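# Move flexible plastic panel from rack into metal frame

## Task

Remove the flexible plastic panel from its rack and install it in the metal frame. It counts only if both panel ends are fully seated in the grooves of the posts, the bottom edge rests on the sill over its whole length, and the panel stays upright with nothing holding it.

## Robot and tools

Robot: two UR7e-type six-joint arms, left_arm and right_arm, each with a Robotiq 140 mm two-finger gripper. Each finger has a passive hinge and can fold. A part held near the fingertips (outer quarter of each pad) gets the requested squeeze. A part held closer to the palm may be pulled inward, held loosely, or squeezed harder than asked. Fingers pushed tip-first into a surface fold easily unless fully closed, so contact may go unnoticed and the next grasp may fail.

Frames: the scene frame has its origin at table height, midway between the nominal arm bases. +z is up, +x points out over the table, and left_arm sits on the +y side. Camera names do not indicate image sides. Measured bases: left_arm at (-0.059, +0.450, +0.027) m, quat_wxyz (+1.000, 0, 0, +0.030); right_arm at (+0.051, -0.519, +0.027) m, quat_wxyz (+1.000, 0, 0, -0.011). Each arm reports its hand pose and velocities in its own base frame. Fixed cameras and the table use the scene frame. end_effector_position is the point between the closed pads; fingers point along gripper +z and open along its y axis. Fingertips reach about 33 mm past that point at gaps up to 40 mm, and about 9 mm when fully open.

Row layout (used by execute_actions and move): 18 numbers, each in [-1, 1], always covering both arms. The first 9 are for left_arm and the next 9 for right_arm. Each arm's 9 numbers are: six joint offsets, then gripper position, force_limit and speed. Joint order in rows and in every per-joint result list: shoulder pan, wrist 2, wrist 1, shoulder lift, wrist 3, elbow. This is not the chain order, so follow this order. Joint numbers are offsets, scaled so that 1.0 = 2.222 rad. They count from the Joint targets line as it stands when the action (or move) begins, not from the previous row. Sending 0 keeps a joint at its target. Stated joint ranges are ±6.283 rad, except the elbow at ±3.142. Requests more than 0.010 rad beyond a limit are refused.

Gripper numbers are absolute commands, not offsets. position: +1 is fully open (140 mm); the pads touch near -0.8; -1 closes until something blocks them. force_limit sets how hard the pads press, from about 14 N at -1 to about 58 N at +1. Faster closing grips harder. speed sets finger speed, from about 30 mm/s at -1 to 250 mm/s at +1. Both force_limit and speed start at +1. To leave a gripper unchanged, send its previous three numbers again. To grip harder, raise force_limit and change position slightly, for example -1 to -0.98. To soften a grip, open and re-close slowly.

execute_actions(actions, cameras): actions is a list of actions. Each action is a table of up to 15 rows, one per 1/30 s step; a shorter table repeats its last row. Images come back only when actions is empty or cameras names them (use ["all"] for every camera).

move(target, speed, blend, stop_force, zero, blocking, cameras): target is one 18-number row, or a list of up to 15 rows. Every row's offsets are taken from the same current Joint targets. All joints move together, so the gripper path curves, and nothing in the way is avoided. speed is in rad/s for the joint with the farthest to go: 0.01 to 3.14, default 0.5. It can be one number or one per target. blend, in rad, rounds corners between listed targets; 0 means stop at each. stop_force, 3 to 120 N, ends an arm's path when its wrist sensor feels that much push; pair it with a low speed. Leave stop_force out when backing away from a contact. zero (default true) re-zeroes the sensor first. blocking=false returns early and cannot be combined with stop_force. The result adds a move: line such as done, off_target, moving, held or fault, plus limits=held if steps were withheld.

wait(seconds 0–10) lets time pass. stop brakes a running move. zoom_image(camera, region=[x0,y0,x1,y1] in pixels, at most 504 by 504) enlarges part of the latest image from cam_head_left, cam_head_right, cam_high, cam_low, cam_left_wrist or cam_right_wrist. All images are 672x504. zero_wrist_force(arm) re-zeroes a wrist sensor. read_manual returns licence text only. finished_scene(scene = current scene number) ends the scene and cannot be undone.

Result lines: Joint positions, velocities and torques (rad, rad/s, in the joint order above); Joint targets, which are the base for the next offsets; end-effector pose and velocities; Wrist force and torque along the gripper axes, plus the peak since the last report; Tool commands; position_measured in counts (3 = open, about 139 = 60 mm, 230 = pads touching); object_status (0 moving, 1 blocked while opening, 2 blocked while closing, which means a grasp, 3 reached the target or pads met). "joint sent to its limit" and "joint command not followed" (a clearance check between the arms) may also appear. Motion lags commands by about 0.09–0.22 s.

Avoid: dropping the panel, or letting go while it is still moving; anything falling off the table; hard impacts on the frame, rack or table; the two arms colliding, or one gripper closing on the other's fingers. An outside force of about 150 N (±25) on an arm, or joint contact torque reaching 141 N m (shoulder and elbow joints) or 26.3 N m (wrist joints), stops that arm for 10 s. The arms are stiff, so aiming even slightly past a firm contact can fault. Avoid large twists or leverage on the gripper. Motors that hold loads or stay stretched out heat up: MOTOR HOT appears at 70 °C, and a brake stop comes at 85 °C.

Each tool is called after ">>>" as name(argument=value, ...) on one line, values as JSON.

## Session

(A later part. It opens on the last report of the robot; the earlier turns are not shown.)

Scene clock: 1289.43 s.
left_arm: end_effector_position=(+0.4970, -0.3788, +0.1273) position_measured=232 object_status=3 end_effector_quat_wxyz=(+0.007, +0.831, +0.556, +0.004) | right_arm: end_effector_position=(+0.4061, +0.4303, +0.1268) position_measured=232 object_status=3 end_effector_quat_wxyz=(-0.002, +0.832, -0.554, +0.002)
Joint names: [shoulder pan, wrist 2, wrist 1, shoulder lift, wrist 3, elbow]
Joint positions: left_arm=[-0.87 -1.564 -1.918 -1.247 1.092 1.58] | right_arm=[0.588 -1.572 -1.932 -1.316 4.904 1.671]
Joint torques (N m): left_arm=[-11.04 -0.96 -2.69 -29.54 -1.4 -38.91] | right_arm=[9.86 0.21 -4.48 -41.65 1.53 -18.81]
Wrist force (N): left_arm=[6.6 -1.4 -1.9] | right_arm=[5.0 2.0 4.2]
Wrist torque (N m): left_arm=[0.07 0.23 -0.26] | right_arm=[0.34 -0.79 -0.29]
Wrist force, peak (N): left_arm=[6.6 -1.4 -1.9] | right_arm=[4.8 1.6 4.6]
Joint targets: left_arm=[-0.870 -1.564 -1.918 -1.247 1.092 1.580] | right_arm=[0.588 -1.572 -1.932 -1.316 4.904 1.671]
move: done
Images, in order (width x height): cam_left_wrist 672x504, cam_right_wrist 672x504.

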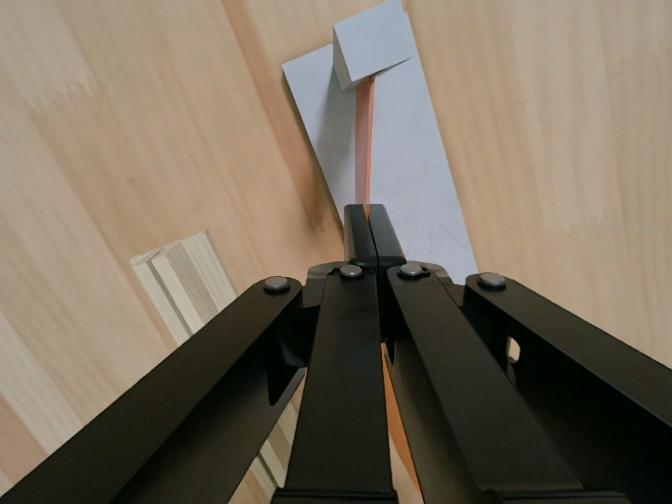

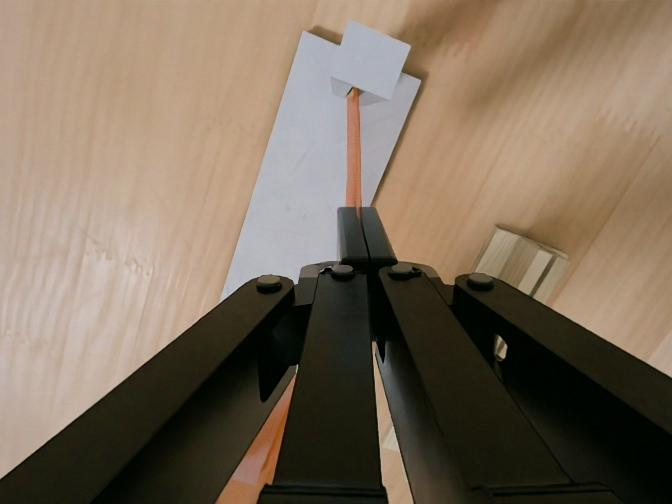

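>>> wait(seconds=0.05, cameras=["cam_low", "cam_high", "cam_head_left", "cam_head_right"])

>>> zoom_image(camera="cam_low", region=[295, 200, 395, 275])

>>> zoom_image(camera="cam_head_left", region=[290, 220, 425, 295])

>>> zoom_image(camera="cam_head_right", region=[250, 200, 430, 320])

>>> zoom_image(camera="cam_high", region=[250, 200, 430, 320])

Scene clock: 1394.10 s.
left_arm: end_effector_position=(+0.4970, -0.3789, +0.1273) position_measured=232 object_status=3 end_effector_quat_wxyz=(+0.007, +0.831, +0.556, +0.004) | right_arm: end_effector_position=(+0.4061, +0.4303, +0.1268) position_measured=232 object_status=3 end_effector_quat_wxyz=(-0.002, +0.832, -0.554, +0.002)
Joint names: [shoulder pan, wrist 2, wrist 1, shoulder lift, wrist 3, elbow]
Joint positions: left_arm=[-0.87 -1.564 -1.918 -1.247 1.092 1.58] | right_arm=[0.588 -1.572 -1.932 -1.316 4.904 1.671]
Joint torques (N m): left_arm=[-12.48 -0.92 -2.95 -30.68 -1.31 -38.37] | right_arm=[9.88 0.23 -4.44 -41.15 1.53 -22.49]
Wrist force (N): left_arm=[7.1 -1.5 -1.1] | right_arm=[5.4 1.9 4.7]
Wrist torque (N m): left_arm=[0.12 0.22 -0.26] | right_arm=[0.29 -0.78 -0.30]
Wrist force, peak (N): left_arm=[7.5 -1.8 -1.5] | right_arm=[5.5 1.9 5.0]
Joint targets: left_arm=[-0.870 -1.564 -1.918 -1.247 1.092 1.580] | right_arm=[0.588 -1.572 -1.932 -1.316 4.904 1.671]
Tool commands: left_gripper/position=-1.0 left_gripper/force_limit=+1.0 left_gripper/speed=-1.0 right_gripper/position=-1.0 right_gripper/force_limit=+1.0 right_gripper/speed=-1.0
wait: 0.07 s; at rest from the start
Images, in order (width x height): cam_head_left 672x504, cam_head_right 672x504, cam_high 672x504, cam_low 672x504.

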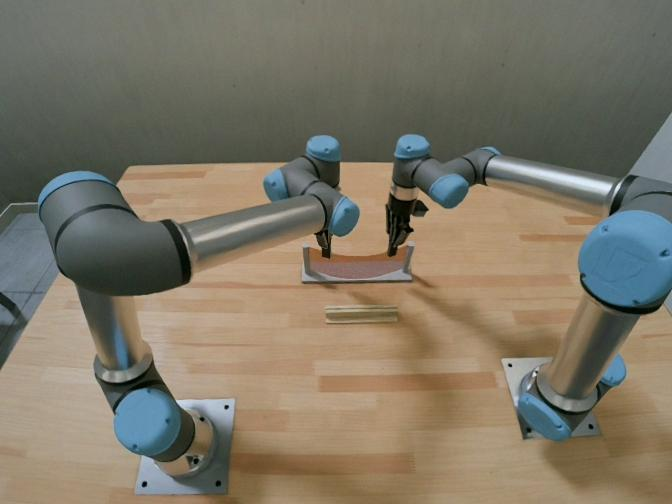

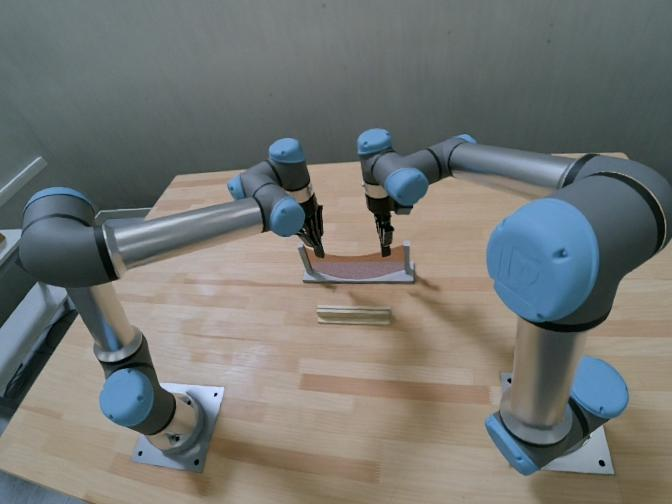

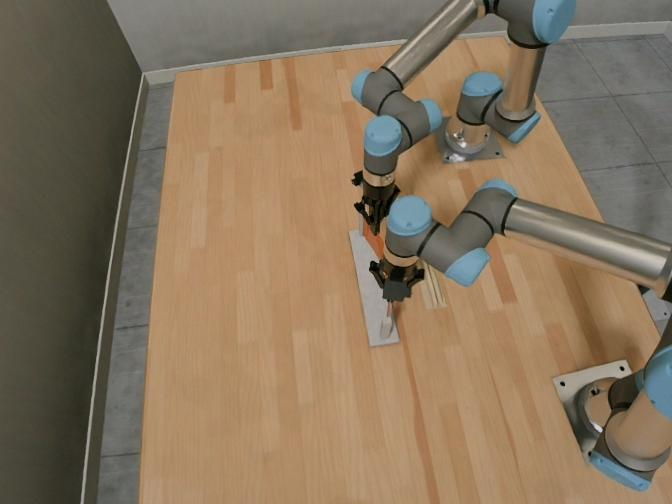

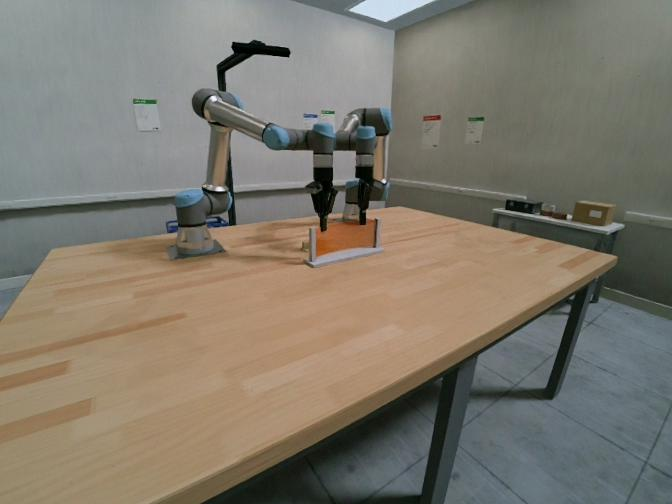

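Scaled by 5.040 from the camera's 672x504 image, which has a finer 960x720 frame.

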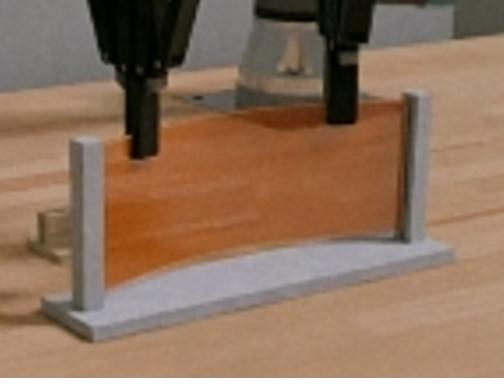

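Scaled by 3.733 from the camera's 672x504 image, which has a finer 960x720 frame.

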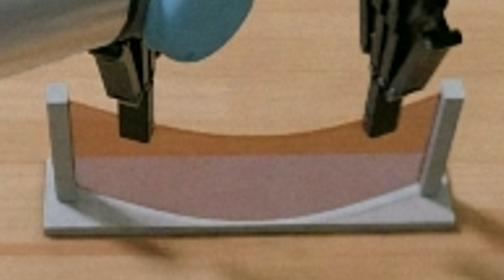

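Scaled by 2.800 from the camera's 672x504 image, which has a finer 960x720 frame.

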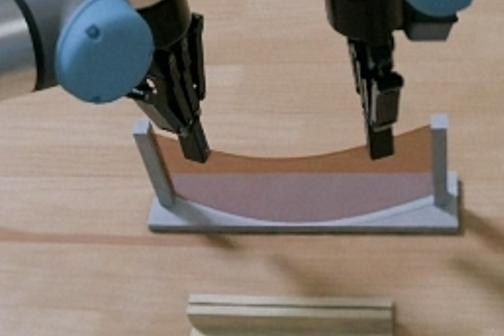

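Scaled by 2.800 from the camera's 672x504 image, which has a finer 960x720 frame.

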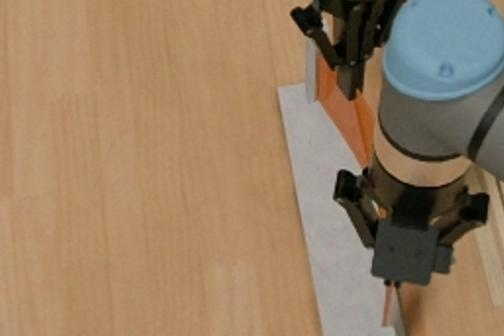

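>>> zoom_image(camera="cam_low", region=[355, 210, 395, 255])

>>> zoom_image(camera="cam_low", region=[300, 220, 340, 270])

>>> zoom_image(camera="cam_head_left", region=[295, 235, 345, 290])

>>> zoom_image(camera="cam_head_right", region=[290, 235, 340, 290])

Scaled by 11.200 from the camera's 672x504 image, which has a finer 960x720 frame.

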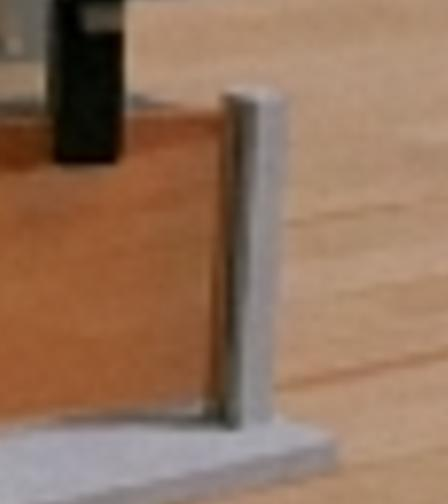

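Scaled by 10.080 from the camera's 672x504 image, which has a finer 960x720 frame.

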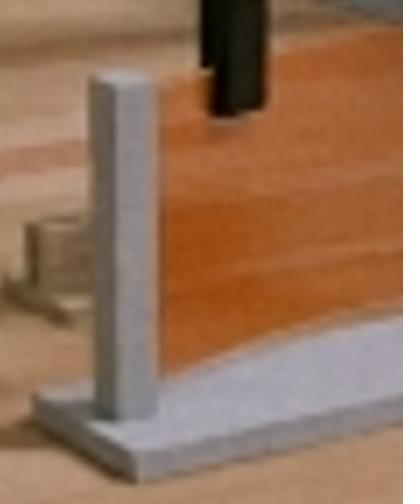

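Scaled by 9.164 from the camera's 672x504 image, which has a finer 960x720 frame.

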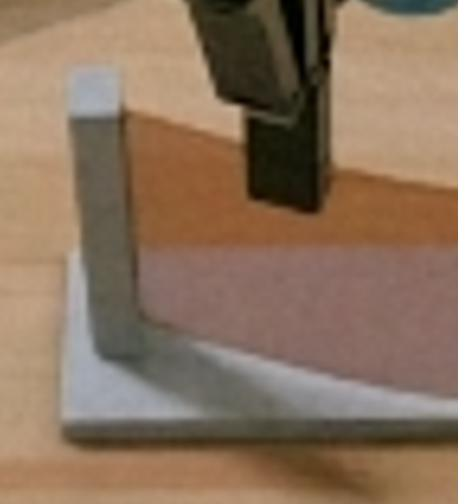

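Scaled by 9.164 from the camera's 672x504 image, which has a finer 960x720 frame.

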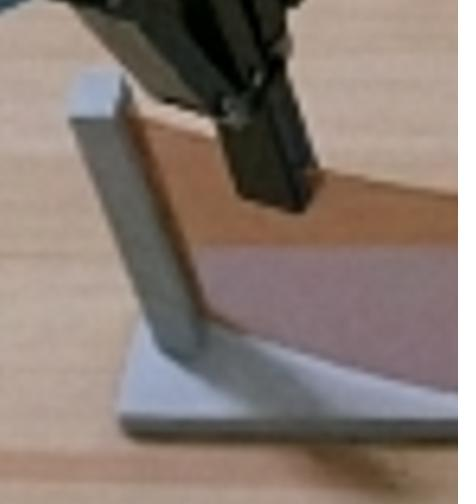

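>>> zoom_image(camera="cam_head_left", region=[375, 235, 425, 290])

>>> zoom_image(camera="cam_head_right", region=[375, 235, 425, 290])

Scaled by 9.164 from the camera's 672x504 image, which has a finer 960x720 frame.

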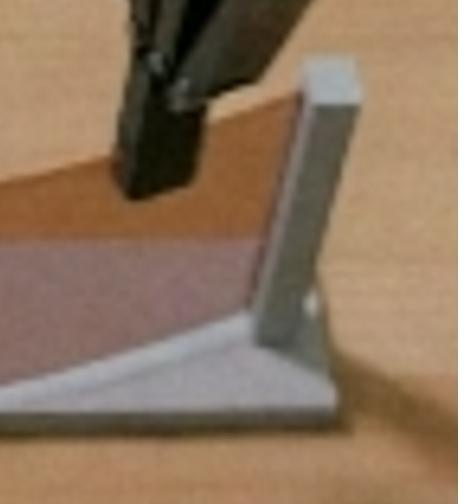

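Scaled by 9.164 from the camera's 672x504 image, which has a finer 960x720 frame.

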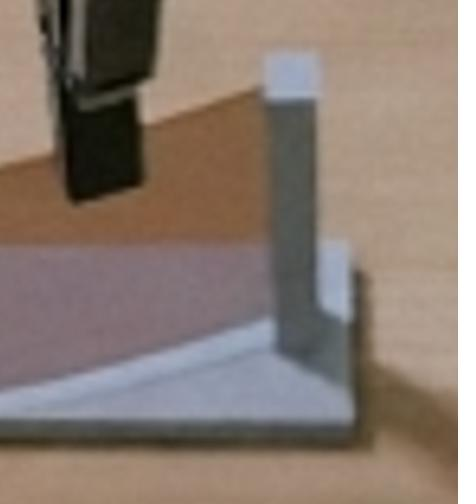

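>>> move(target=[0.00066103,-0.00174415,0.00317898,-0.00055792,0.04566557,0.00004437,-1,1,-1, 0.00212516,0.00027003,-0.00047394,-0.00147264,-0.04287934,0.0019077,-1,1,-1], speed=0.04, cameras=["cam_left_wrist", "cam_right_wrist"])

>>> zoom_image(camera="cam_left_wrist", region=[335, 45, 415, 105])

>>> zoom_image(camera="cam_right_wrist", region=[325, 50, 405, 110])

Scene clock: 1525.67 s.
left_arm: end_effector_position=(+0.4952, -0.3773, +0.1273) position_measured=232 object_status=3 end_effector_quat_wxyz=(+0.004, +0.858, +0.514, +0.002) | right_arm: end_effector_position=(+0.4027, +0.4315, +0.1268) position_measured=232 object_status=3 end_effector_quat_wxyz=(-0.003, +0.859, -0.512, +0.002)
Joint names: [shoulder pan, wrist 2, wrist 1, shoulder lift, wrist 3, elbow]
Joint positions: left_arm=[-0.868 -1.568 -1.911 -1.248 1.193 1.58] | right_arm=[0.593 -1.572 -1.933 -1.319 4.809 1.675]
Joint torques (N m): left_arm=[10.33 -1.7 -1.41 -54.04 1.78 -11.87] | right_arm=[11.7 2.03 -5.1 -42.33 -2.15 -11.86]
Wrist force (N): left_arm=[-2.0 0.0 -1.4] | right_arm=[3.6 0.4 3.9]
Wrist torque (N m): left_arm=[0.04 0.36 -0.62] | right_arm=[0.34 -0.92 0.15]
Wrist force, peak (N): left_arm=[7.5 -1.7 -1.1] | right_arm=[7.0 1.9 4.0]
Joint targets: left_arm=[-0.868 -1.568 -1.911 -1.248 1.194 1.580] | right_arm=[0.593 -1.572 -1.933 -1.319 4.809 1.675]
move: done
Images, in order (width x height): cam_left_wrist 672x504, cam_right_wrist 672x504.

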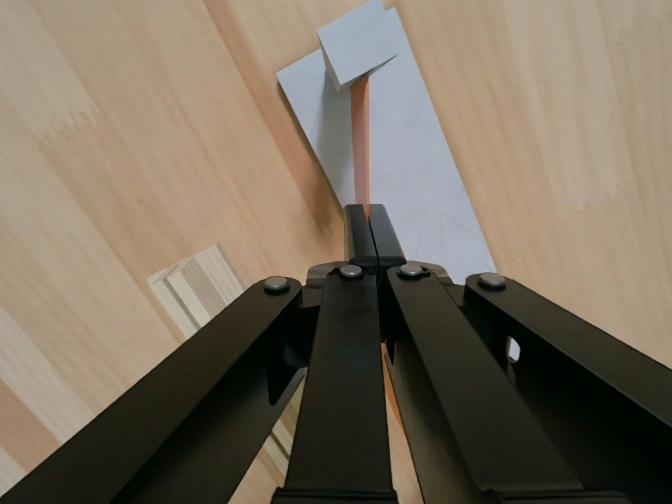

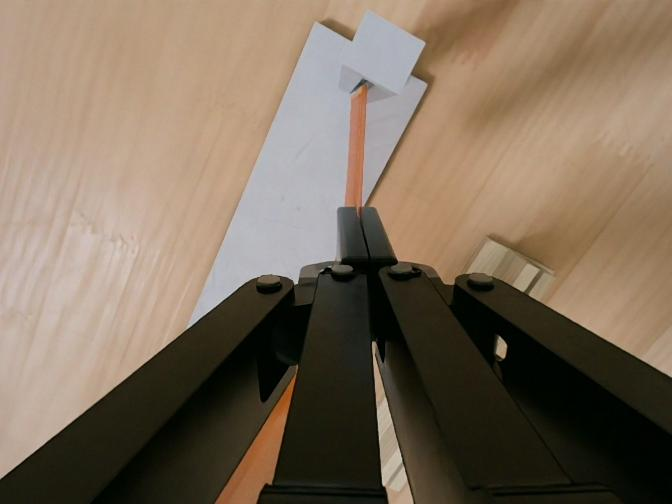

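Scaled by 6.300 from the camera's 672x504 image, which has a finer 960x720 frame.

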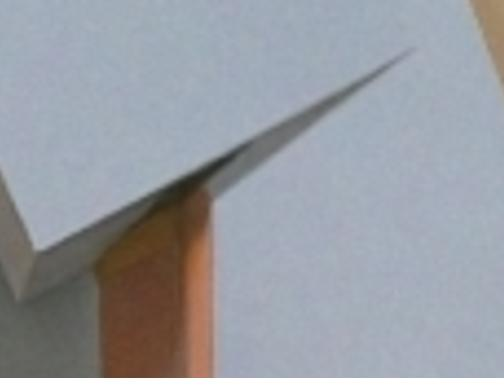

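Scaled by 6.300 from the camera's 672x504 image, which has a finer 960x720 frame.

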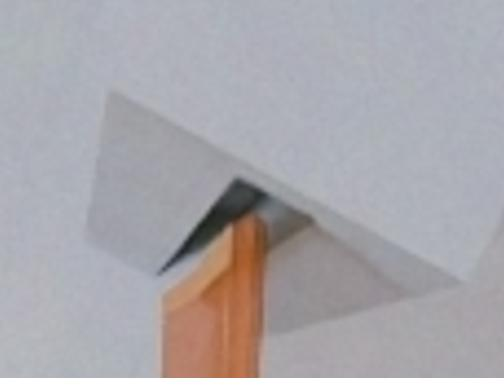

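>>> zoom_image(camera="cam_left_wrist", region=[345, 65, 385, 95])

>>> zoom_image(camera="cam_right_wrist", region=[345, 72, 385, 102])

Scaled by 12.600 from the camera's 672x504 image, which has a finer 960x720 frame.

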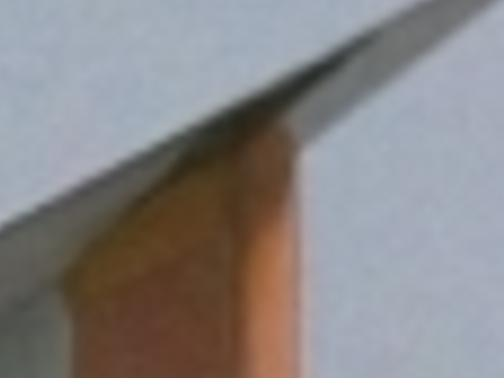

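Scaled by 12.600 from the camera's 672x504 image, which has a finer 960x720 frame.

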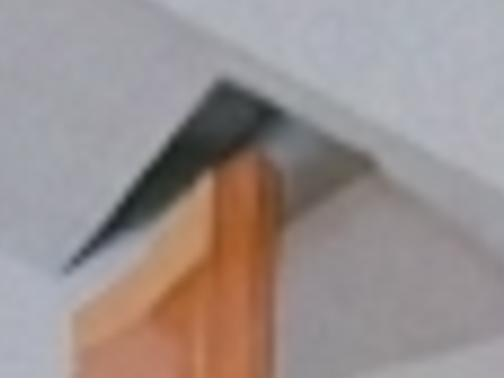

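>>> move(target=[0,0,-0.01086751,0.00357952,0,0.00728798,-1,1,-1, 0,0,-0.01117174,0.00383596,0,0.00733578,-1,1,-1], speed=0.0125, stop_force=4, cameras=["cam_left_wrist", "cam_right_wrist", "cam_low"])

Scene clock: 1563.07 s.
left_arm: end_effector_position=(+0.4952, -0.3773, +0.1194) position_measured=232 object_status=3 end_effector_quat_wxyz=(+0.004, +0.858, +0.514, +0.002) | right_arm: end_effector_position=(+0.4027, +0.4316, +0.1190) position_measured=232 object_status=3 end_effector_quat_wxyz=(-0.003, +0.859, -0.512, +0.002)
Joint names: [shoulder pan, wrist 2, wrist 1, shoulder lift, wrist 3, elbow]
Joint positions: left_arm=[-0.868 -1.568 -1.93 -1.241 1.194 1.593] | right_arm=[0.593 -1.572 -1.953 -1.312 4.809 1.688]
Joint torques (N m): left_arm=[8.79 -1.36 -1.24 -51.44 1.75 -34.2] | right_arm=[12.01 1.83 -1.42 -40.37 -2.06 -36.33]
Wrist force (N): left_arm=[0.0 -0.4 -5.5] | right_arm=[4.3 0.6 -0.5]
Wrist torque (N m): left_arm=[0.04 0.23 -0.62] | right_arm=[0.34 -0.93 0.15]
Wrist force, peak (N): left_arm=[0.1 -0.5 -7.6] | right_arm=[3.8 0.6 4.2]
Joint targets: left_arm=[-0.868 -1.568 -1.930 -1.241 1.194 1.593] | right_arm=[0.593 -1.572 -1.953 -1.312 4.809 1.688]
move: contact (left_arm, right_arm)
Images, in order (width x height): cam_low 672x504, cam_left_wrist 672x504, cam_right_wrist 672x504.

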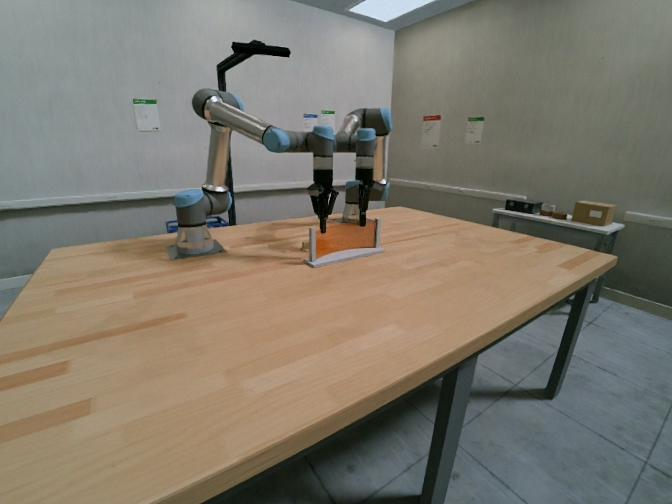

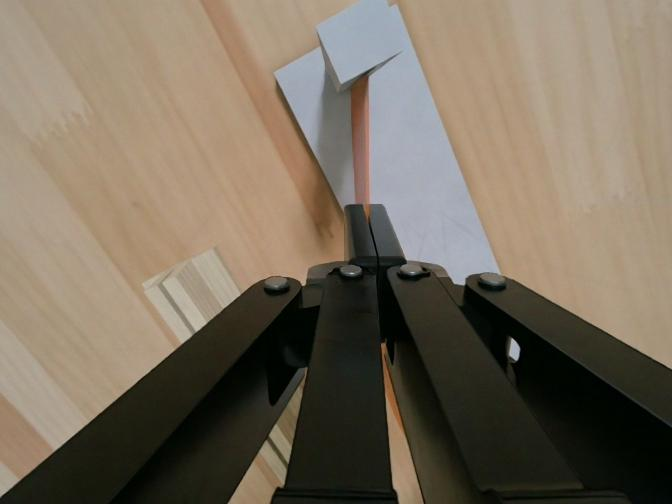

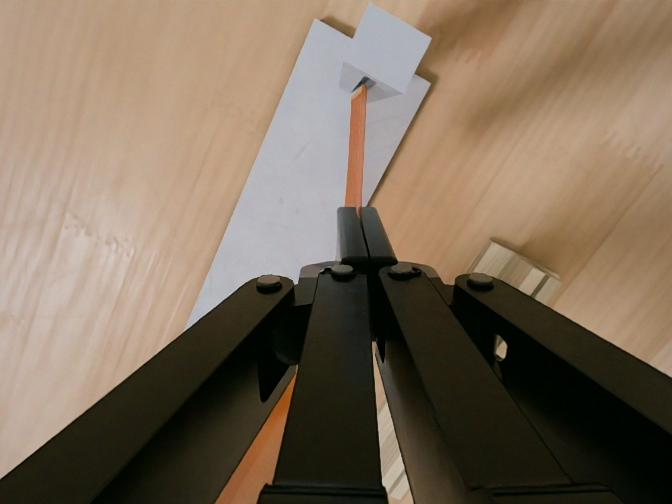

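>>> zoom_image(camera="cam_right_wrist", region=[335, 50, 415, 110])

>>> zoom_image(camera="cam_right_wrist", region=[340, 68, 380, 98])

>>> zoom_image(camera="cam_left_wrist", region=[335, 45, 415, 105])

>>> zoom_image(camera="cam_left_wrist", region=[345, 65, 385, 95])

>>> zoom_image(camera="cam_low", region=[295, 205, 395, 275])

Scaled by 6.300 from the camera's 672x504 image, which has a finer 960x720 frame.

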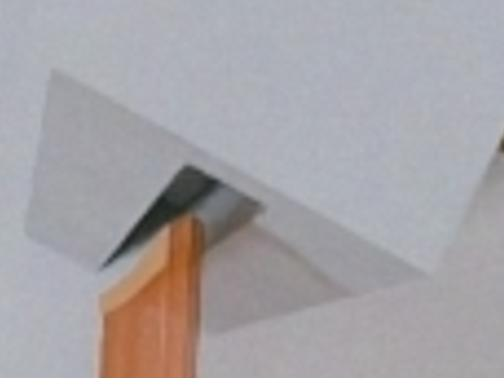

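Scaled by 12.600 from the camera's 672x504 image, which has a finer 960x720 frame.

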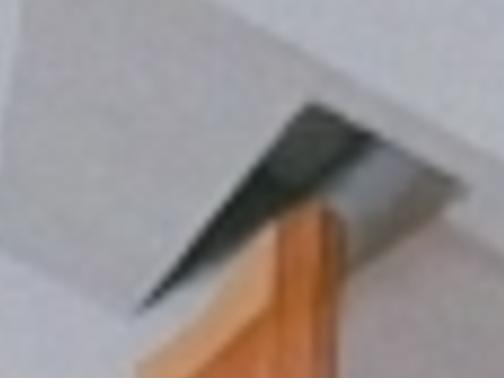

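Scaled by 6.300 from the camera's 672x504 image, which has a finer 960x720 frame.

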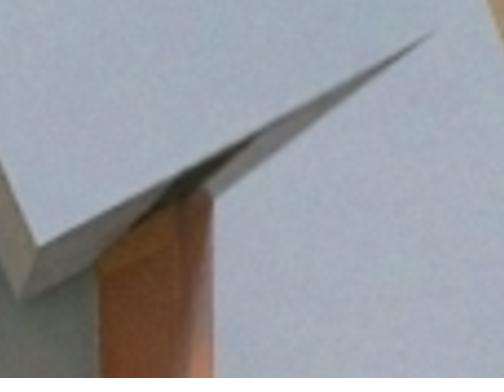

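Scaled by 12.600 from the camera's 672x504 image, which has a finer 960x720 frame.

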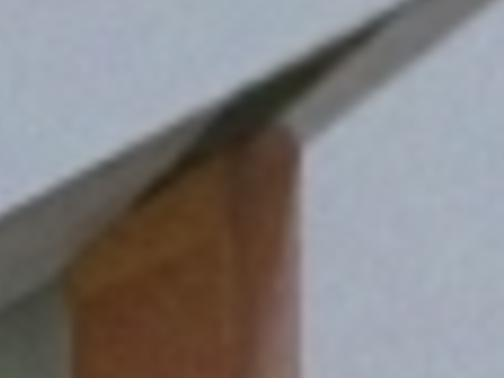

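Scaled by 5.040 from the camera's 672x504 image, which has a finer 960x720 frame.

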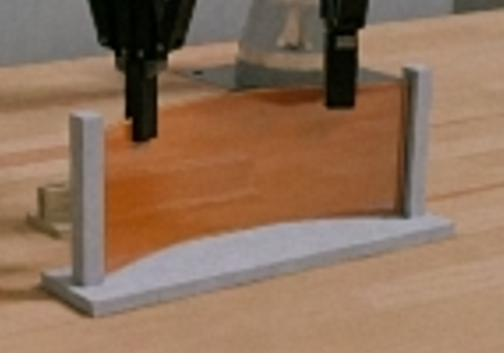

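>>> move(target=[[0,0,0.0013041,-0.00042954,0,-0.00087456,-1,1,-1, 0,0,0.00134061,-0.00046032,0,-0.00088029,-1,1,-1],[-0.00024797,0,0.00141486,-0.00013193,-0.00024797,-0.00128293,-1,1,-1, 0.00028506,0,0.00091302,-0.00190438,0.00028506,0.00099136,-1,1,-1]], speed=0.03, cameras=["cam_left_wrist", "cam_right_wrist"])

>>> zoom_image(camera="cam_right_wrist", region=[335, 50, 415, 110])

>>> zoom_image(camera="cam_left_wrist", region=[335, 45, 415, 105])

>>> zoom_image(camera="cam_right_wrist", region=[340, 140, 380, 210])

>>> zoom_image(camera="cam_left_wrist", region=[345, 140, 385, 210])

Scene clock: 1631.63 s.
left_arm: end_effector_position=(+0.4952, -0.3778, +0.1206) position_measured=232 object_status=3 end_effector_quat_wxyz=(+0.004, +0.858, +0.514, +0.002) | right_arm: end_effector_position=(+0.4014, +0.4311, +0.1202) position_measured=232 object_status=3 end_effector_quat_wxyz=(-0.003, +0.859, -0.512, +0.002)
Joint names: [shoulder pan, wrist 2, wrist 1, shoulder lift, wrist 3, elbow]
Joint positions: left_arm=[-0.869 -1.568 -1.927 -1.242 1.193 1.59] | right_arm=[0.593 -1.572 -1.951 -1.316 4.81 1.69]
Joint torques (N m): left_arm=[-7.81 -1.36 -1.4 -28.56 -1.27 -35.33] | right_arm=[11.88 1.8 -5.2 -41.89 1.41 -14.41]
Wrist force (N): left_arm=[-2.0 -0.3 -1.6] | right_arm=[3.5 0.3 3.9]
Wrist torque (N m): left_arm=[0.03 0.32 -0.59] | right_arm=[0.39 -0.93 0.10]
Wrist force, peak (N): left_arm=[-0.1 -0.5 -5.8] | right_arm=[3.7 0.5 4.0]
Joint targets: left_arm=[-0.869 -1.568 -1.927 -1.242 1.193 1.590] | right_arm=[0.593 -1.572 -1.951 -1.317 4.810 1.690]
move: done
Images, in order (width x height): cam_left_wrist 672x504, cam_right_wrist 672x504.

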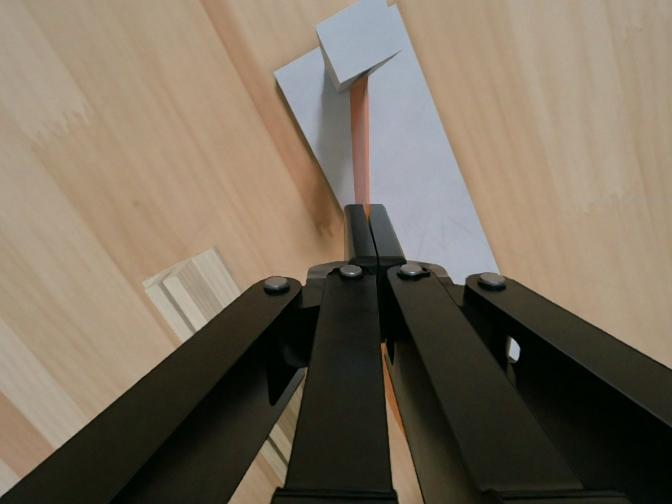

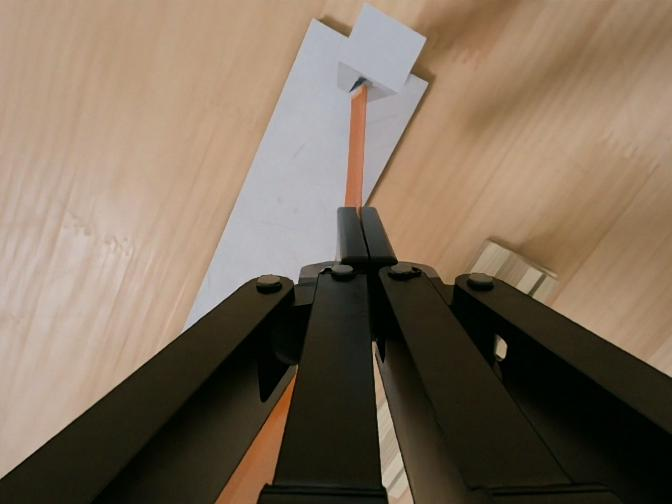

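Scaled by 6.300 from the camera's 672x504 image, which has a finer 960x720 frame.

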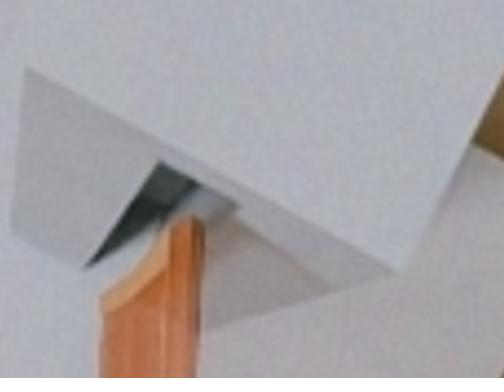

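Scaled by 6.300 from the camera's 672x504 image, which has a finer 960x720 frame.

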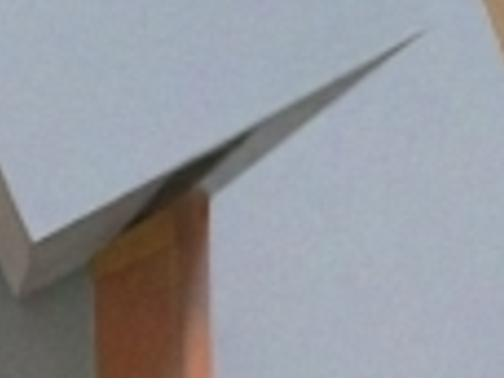

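Scaled by 7.200 from the camera's 672x504 image, which has a finer 960x720 frame.

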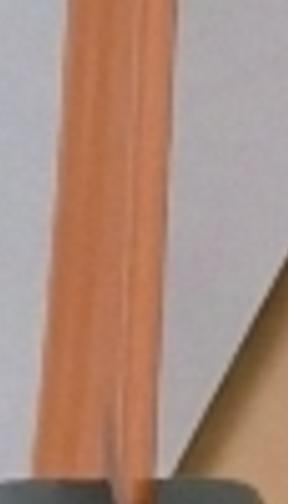

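Scaled by 7.200 from the camera's 672x504 image, which has a finer 960x720 frame.

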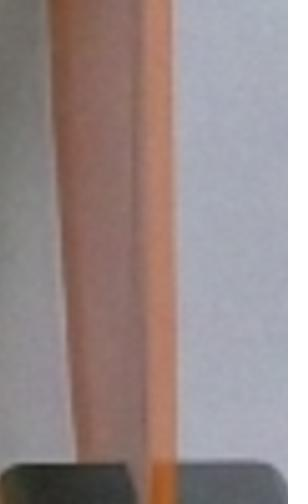

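>>> move(target=[0.00390392,0.00030693,0.00181836,0.00434905,-0.04110059,-0.00602952,-1,1,-1, -0.00327358,-0.00027106,0.00110108,0.00353299,0.04173092,-0.00459496,-1,1,-1], speed=0.04, stop_force=10, cameras=["cam_left_wrist", "cam_right_wrist"])

>>> zoom_image(camera="cam_right_wrist", region=[325, 55, 405, 115])

>>> zoom_image(camera="cam_left_wrist", region=[335, 50, 415, 110])

Scene clock: 1663.10 s.
left_arm: end_effector_position=(+0.5014, -0.3766, +0.1206) position_measured=232 object_status=3 end_effector_quat_wxyz=(+0.004, +0.831, +0.556, +0.002) | right_arm: end_effector_position=(+0.4074, +0.4299, +0.1202) position_measured=232 object_status=3 end_effector_quat_wxyz=(-0.003, +0.832, -0.554, +0.002)
Joint names: [shoulder pan, wrist 2, wrist 1, shoulder lift, wrist 3, elbow]
Joint positions: left_arm=[-0.86 -1.567 -1.923 -1.232 1.102 1.577] | right_arm=[0.586 -1.572 -1.948 -1.309 4.902 1.68]
Joint torques (N m): left_arm=[10.15 1.82 -1.5 -30.09 -1.31 -36.25] | right_arm=[-9.44 -2.13 -1.71 -29.27 1.59 -38.32]
Wrist force (N): left_arm=[-0.9 -0.6 -1.8] | right_arm=[4.5 0.9 4.1]
Wrist torque (N m): left_arm=[0.03 0.31 -0.41] | right_arm=[0.40 -0.90 -0.07]
Wrist force, peak (N): left_arm=[-2.2 -0.5 -1.8] | right_arm=[4.6 1.0 4.3]
Joint targets: left_arm=[-0.860 -1.567 -1.923 -1.232 1.102 1.577] | right_arm=[0.586 -1.572 -1.948 -1.309 4.902 1.680]
move: done
Images, in order (width x height): cam_left_wrist 672x504, cam_right_wrist 672x504.

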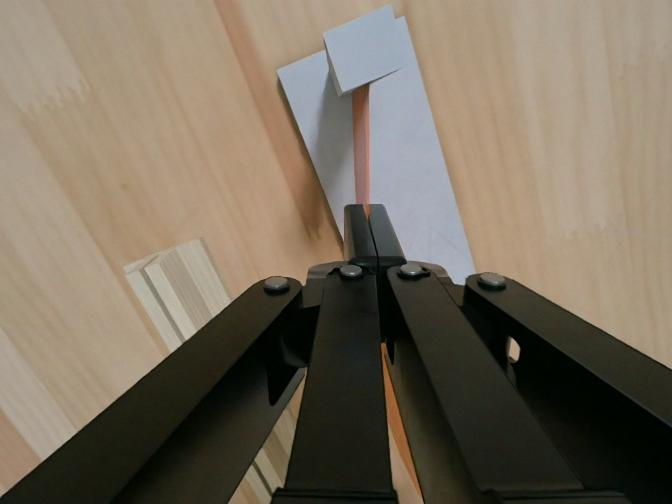

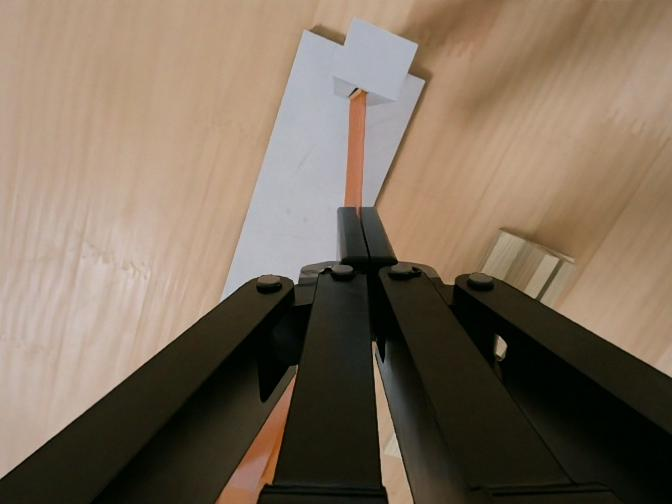

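Scaled by 6.300 from the camera's 672x504 image, which has a finer 960x720 frame.

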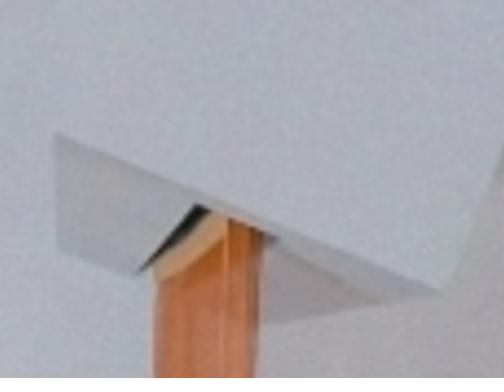

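Scaled by 6.300 from the camera's 672x504 image, which has a finer 960x720 frame.

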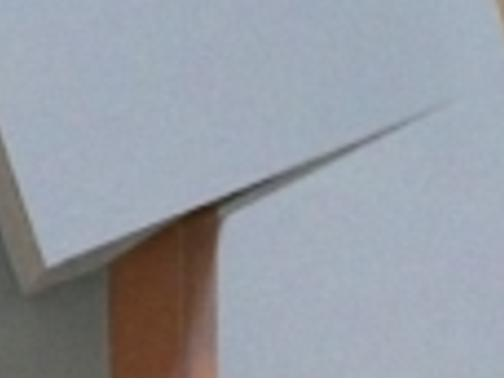

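>>> execute_actions(actions=[], cameras=["cam_left_wrist", "cam_right_wrist"])

Scene clock: 1717.57 s.
left_arm: end_effector_position=(+0.5014, -0.3766, +0.1206) position_measured=232 object_status=3 end_effector_quat_wxyz=(+0.004, +0.831, +0.556, +0.002) | right_arm: end_effector_position=(+0.4074, +0.4299, +0.1202) position_measured=232 object_status=3 end_effector_quat_wxyz=(-0.003, +0.832, -0.554, +0.002)
Joint names: [shoulder pan, wrist 2, wrist 1, shoulder lift, wrist 3, elbow]
Joint positions: left_arm=[-0.86 -1.567 -1.923 -1.232 1.102 1.577] | right_arm=[0.586 -1.572 -1.948 -1.309 4.902 1.68]
Joint velocities: within noise
Joint torques (N m): left_arm=[10.41 1.81 -1.5 -30.73 -1.31 -36.35] | right_arm=[-9.57 -2.21 -1.71 -29.16 1.64 -38.15]
Wrist force (N): left_arm=[-1.0 -0.3 -1.7] | right_arm=[4.3 0.8 3.9]
Wrist torque (N m): left_arm=[0.09 0.32 -0.41] | right_arm=[0.40 -0.87 -0.07]
Wrist force, peak (N): left_arm=[-1.1 -0.6 -2.0] | right_arm=[4.6 0.5 4.3]
Joint targets: left_arm=[-0.860 -1.567 -1.923 -1.232 1.102 1.577] | right_arm=[0.586 -1.572 -1.948 -1.309 4.902 1.680]
Tool commands: left_gripper/position=-1.0 left_gripper/force_limit=+1.0 left_gripper/speed=-1.0 right_gripper/position=-1.0 right_gripper/force_limit=+1.0 right_gripper/speed=-1.0
Images, in order (width x height): cam_left_wrist 672x504, cam_right_wrist 672x504.

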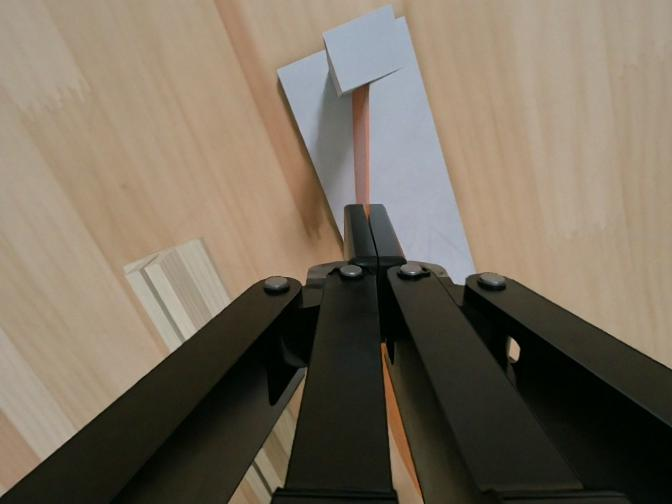

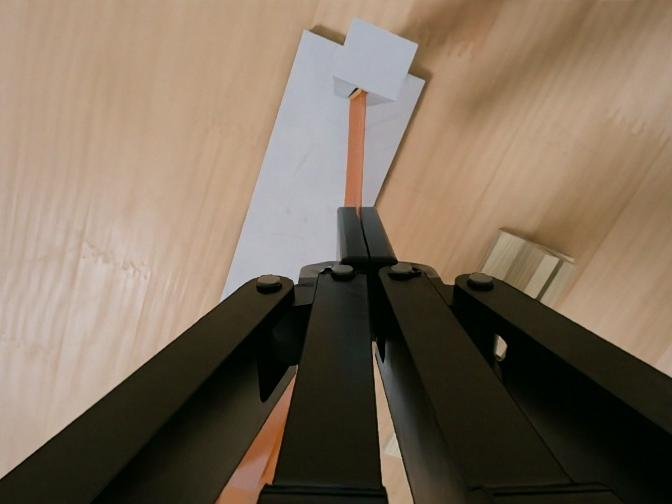

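>>> zoom_image(camera="cam_left_wrist", region=[310, 0, 430, 120])

>>> zoom_image(camera="cam_right_wrist", region=[310, 10, 430, 130])

Scaled by 4.200 from the camera's 672x504 image, which has a finer 960x720 frame.

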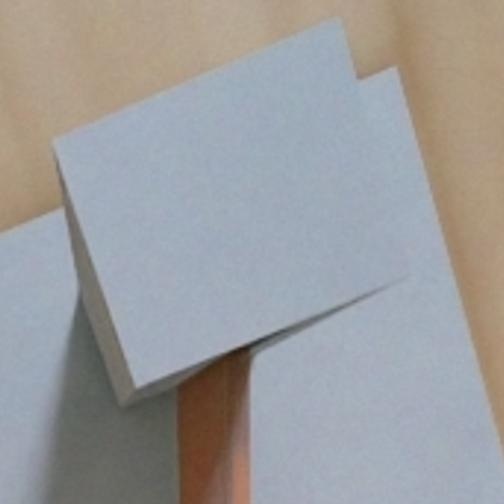

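Scaled by 4.200 from the camera's 672x504 image, which has a finer 960x720 frame.

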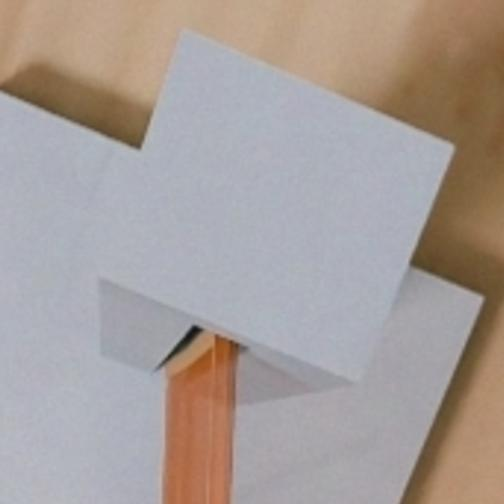

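>>> move(target=[0.00268254, 0.00023312, 0.00140369, 0.0032081, -0.03332106, -0.00448272, -1, 1, -1, -0.00222754, -0.00021404, 0.00087556, 0.00266913, 0.03377606, -0.00349509, -1, 1, -1], speed=0.04, stop_force=10, cameras=["cam_left_wrist", "cam_right_wrist"])

Scene clock: 1723.47 s.
left_arm: end_effector_position=(+0.5058, -0.3759, +0.1206) position_measured=232 object_status=3 end_effector_quat_wxyz=(+0.004, +0.808, +0.589, +0.002) | right_arm: end_effector_position=(+0.4119, +0.4292, +0.1202) position_measured=232 object_status=3 end_effector_quat_wxyz=(-0.002, +0.810, -0.587, +0.002)
Joint names: [shoulder pan, wrist 2, wrist 1, shoulder lift, wrist 3, elbow]
Joint positions: left_arm=[-0.854 -1.566 -1.92 -1.225 1.028 1.567] | right_arm=[0.581 -1.573 -1.946 -1.303 4.977 1.672]
Joint torques (N m): left_arm=[10.34 1.95 -1.37 -30.19 -1.45 -36.05] | right_arm=[-9.38 -2.25 -1.75 -29.51 1.7 -38.33]
Wrist force (N): left_arm=[-0.9 -0.1 -1.8] | right_arm=[4.4 0.7 3.9]
Wrist torque (N m): left_arm=[0.06 0.26 -0.36] | right_arm=[0.39 -0.88 -0.12]
Wrist force, peak (N): left_arm=[-0.9 -0.5 -2.0] | right_arm=[4.8 0.6 4.2]
Joint targets: left_arm=[-0.854 -1.566 -1.920 -1.225 1.028 1.567] | right_arm=[0.581 -1.573 -1.946 -1.303 4.977 1.672]
move: done
Images, in order (width x height): cam_left_wrist 672x504, cam_right_wrist 672x504.

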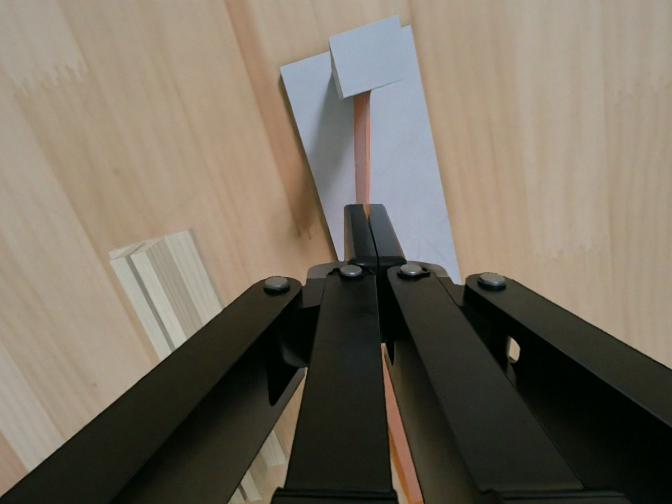

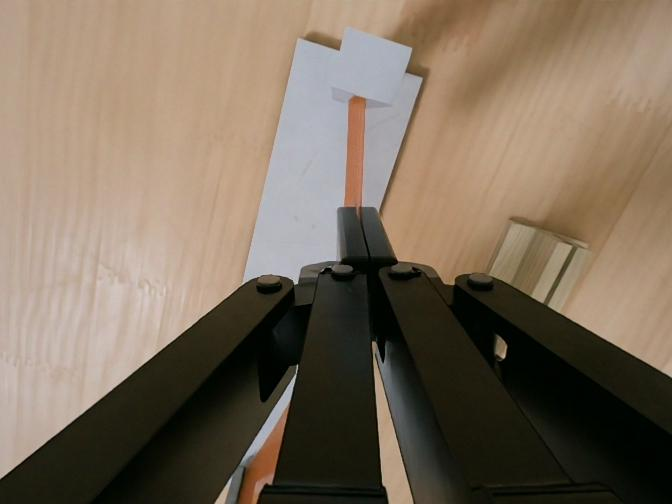

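>>> zoom_image(camera="cam_left_wrist", region=[310, 10, 430, 130])

>>> zoom_image(camera="cam_right_wrist", region=[310, 20, 430, 140])

Scaled by 4.200 from the camera's 672x504 image, which has a finer 960x720 frame.

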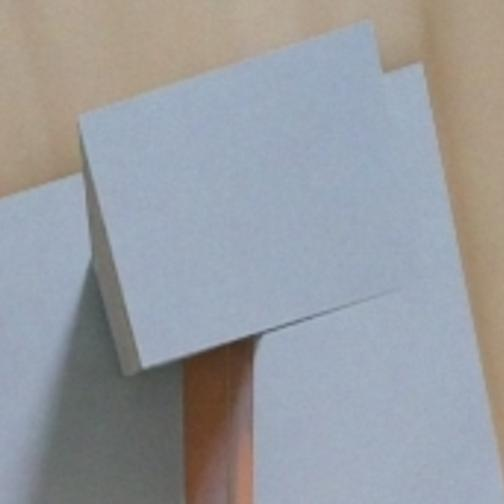

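Scaled by 4.200 from the camera's 672x504 image, which has a finer 960x720 frame.

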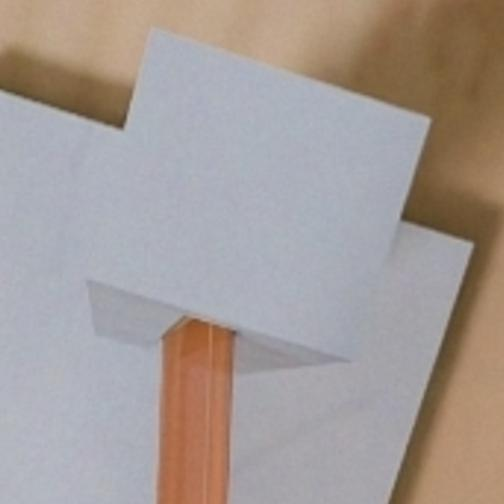

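>>> zoom_image(camera="cam_right_wrist", region=[325, 80, 375, 130])

>>> zoom_image(camera="cam_left_wrist", region=[335, 80, 385, 130])

Scaled by 10.080 from the camera's 672x504 image, which has a finer 960x720 frame.

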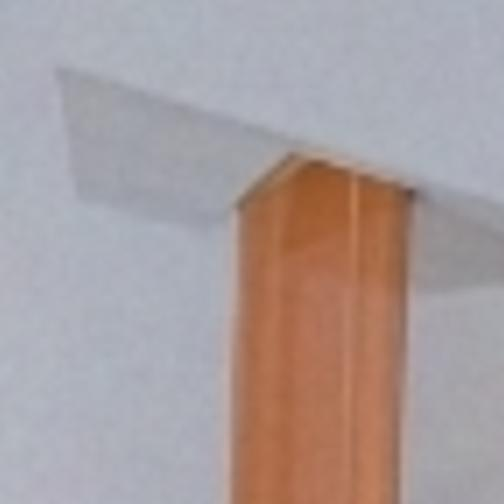

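Scaled by 10.080 from the camera's 672x504 image, which has a finer 960x720 frame.

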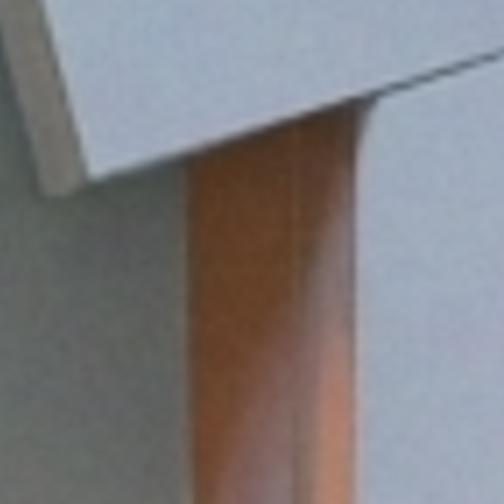

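>>> zoom_image(camera="cam_right_wrist", region=[328, 84, 368, 114])

>>> zoom_image(camera="cam_left_wrist", region=[338, 76, 388, 114])

Scaled by 12.600 from the camera's 672x504 image, which has a finer 960x720 frame.

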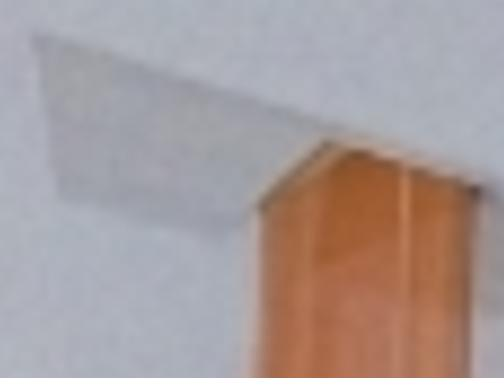

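Scaled by 10.080 from the camera's 672x504 image, which has a finer 960x720 frame.

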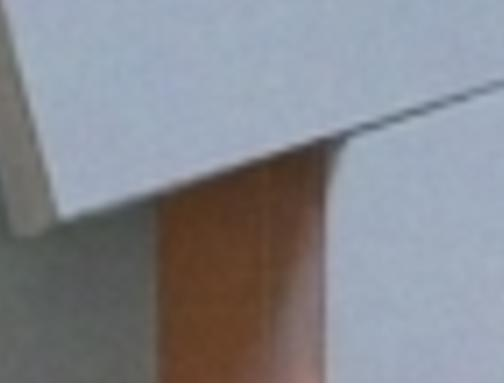

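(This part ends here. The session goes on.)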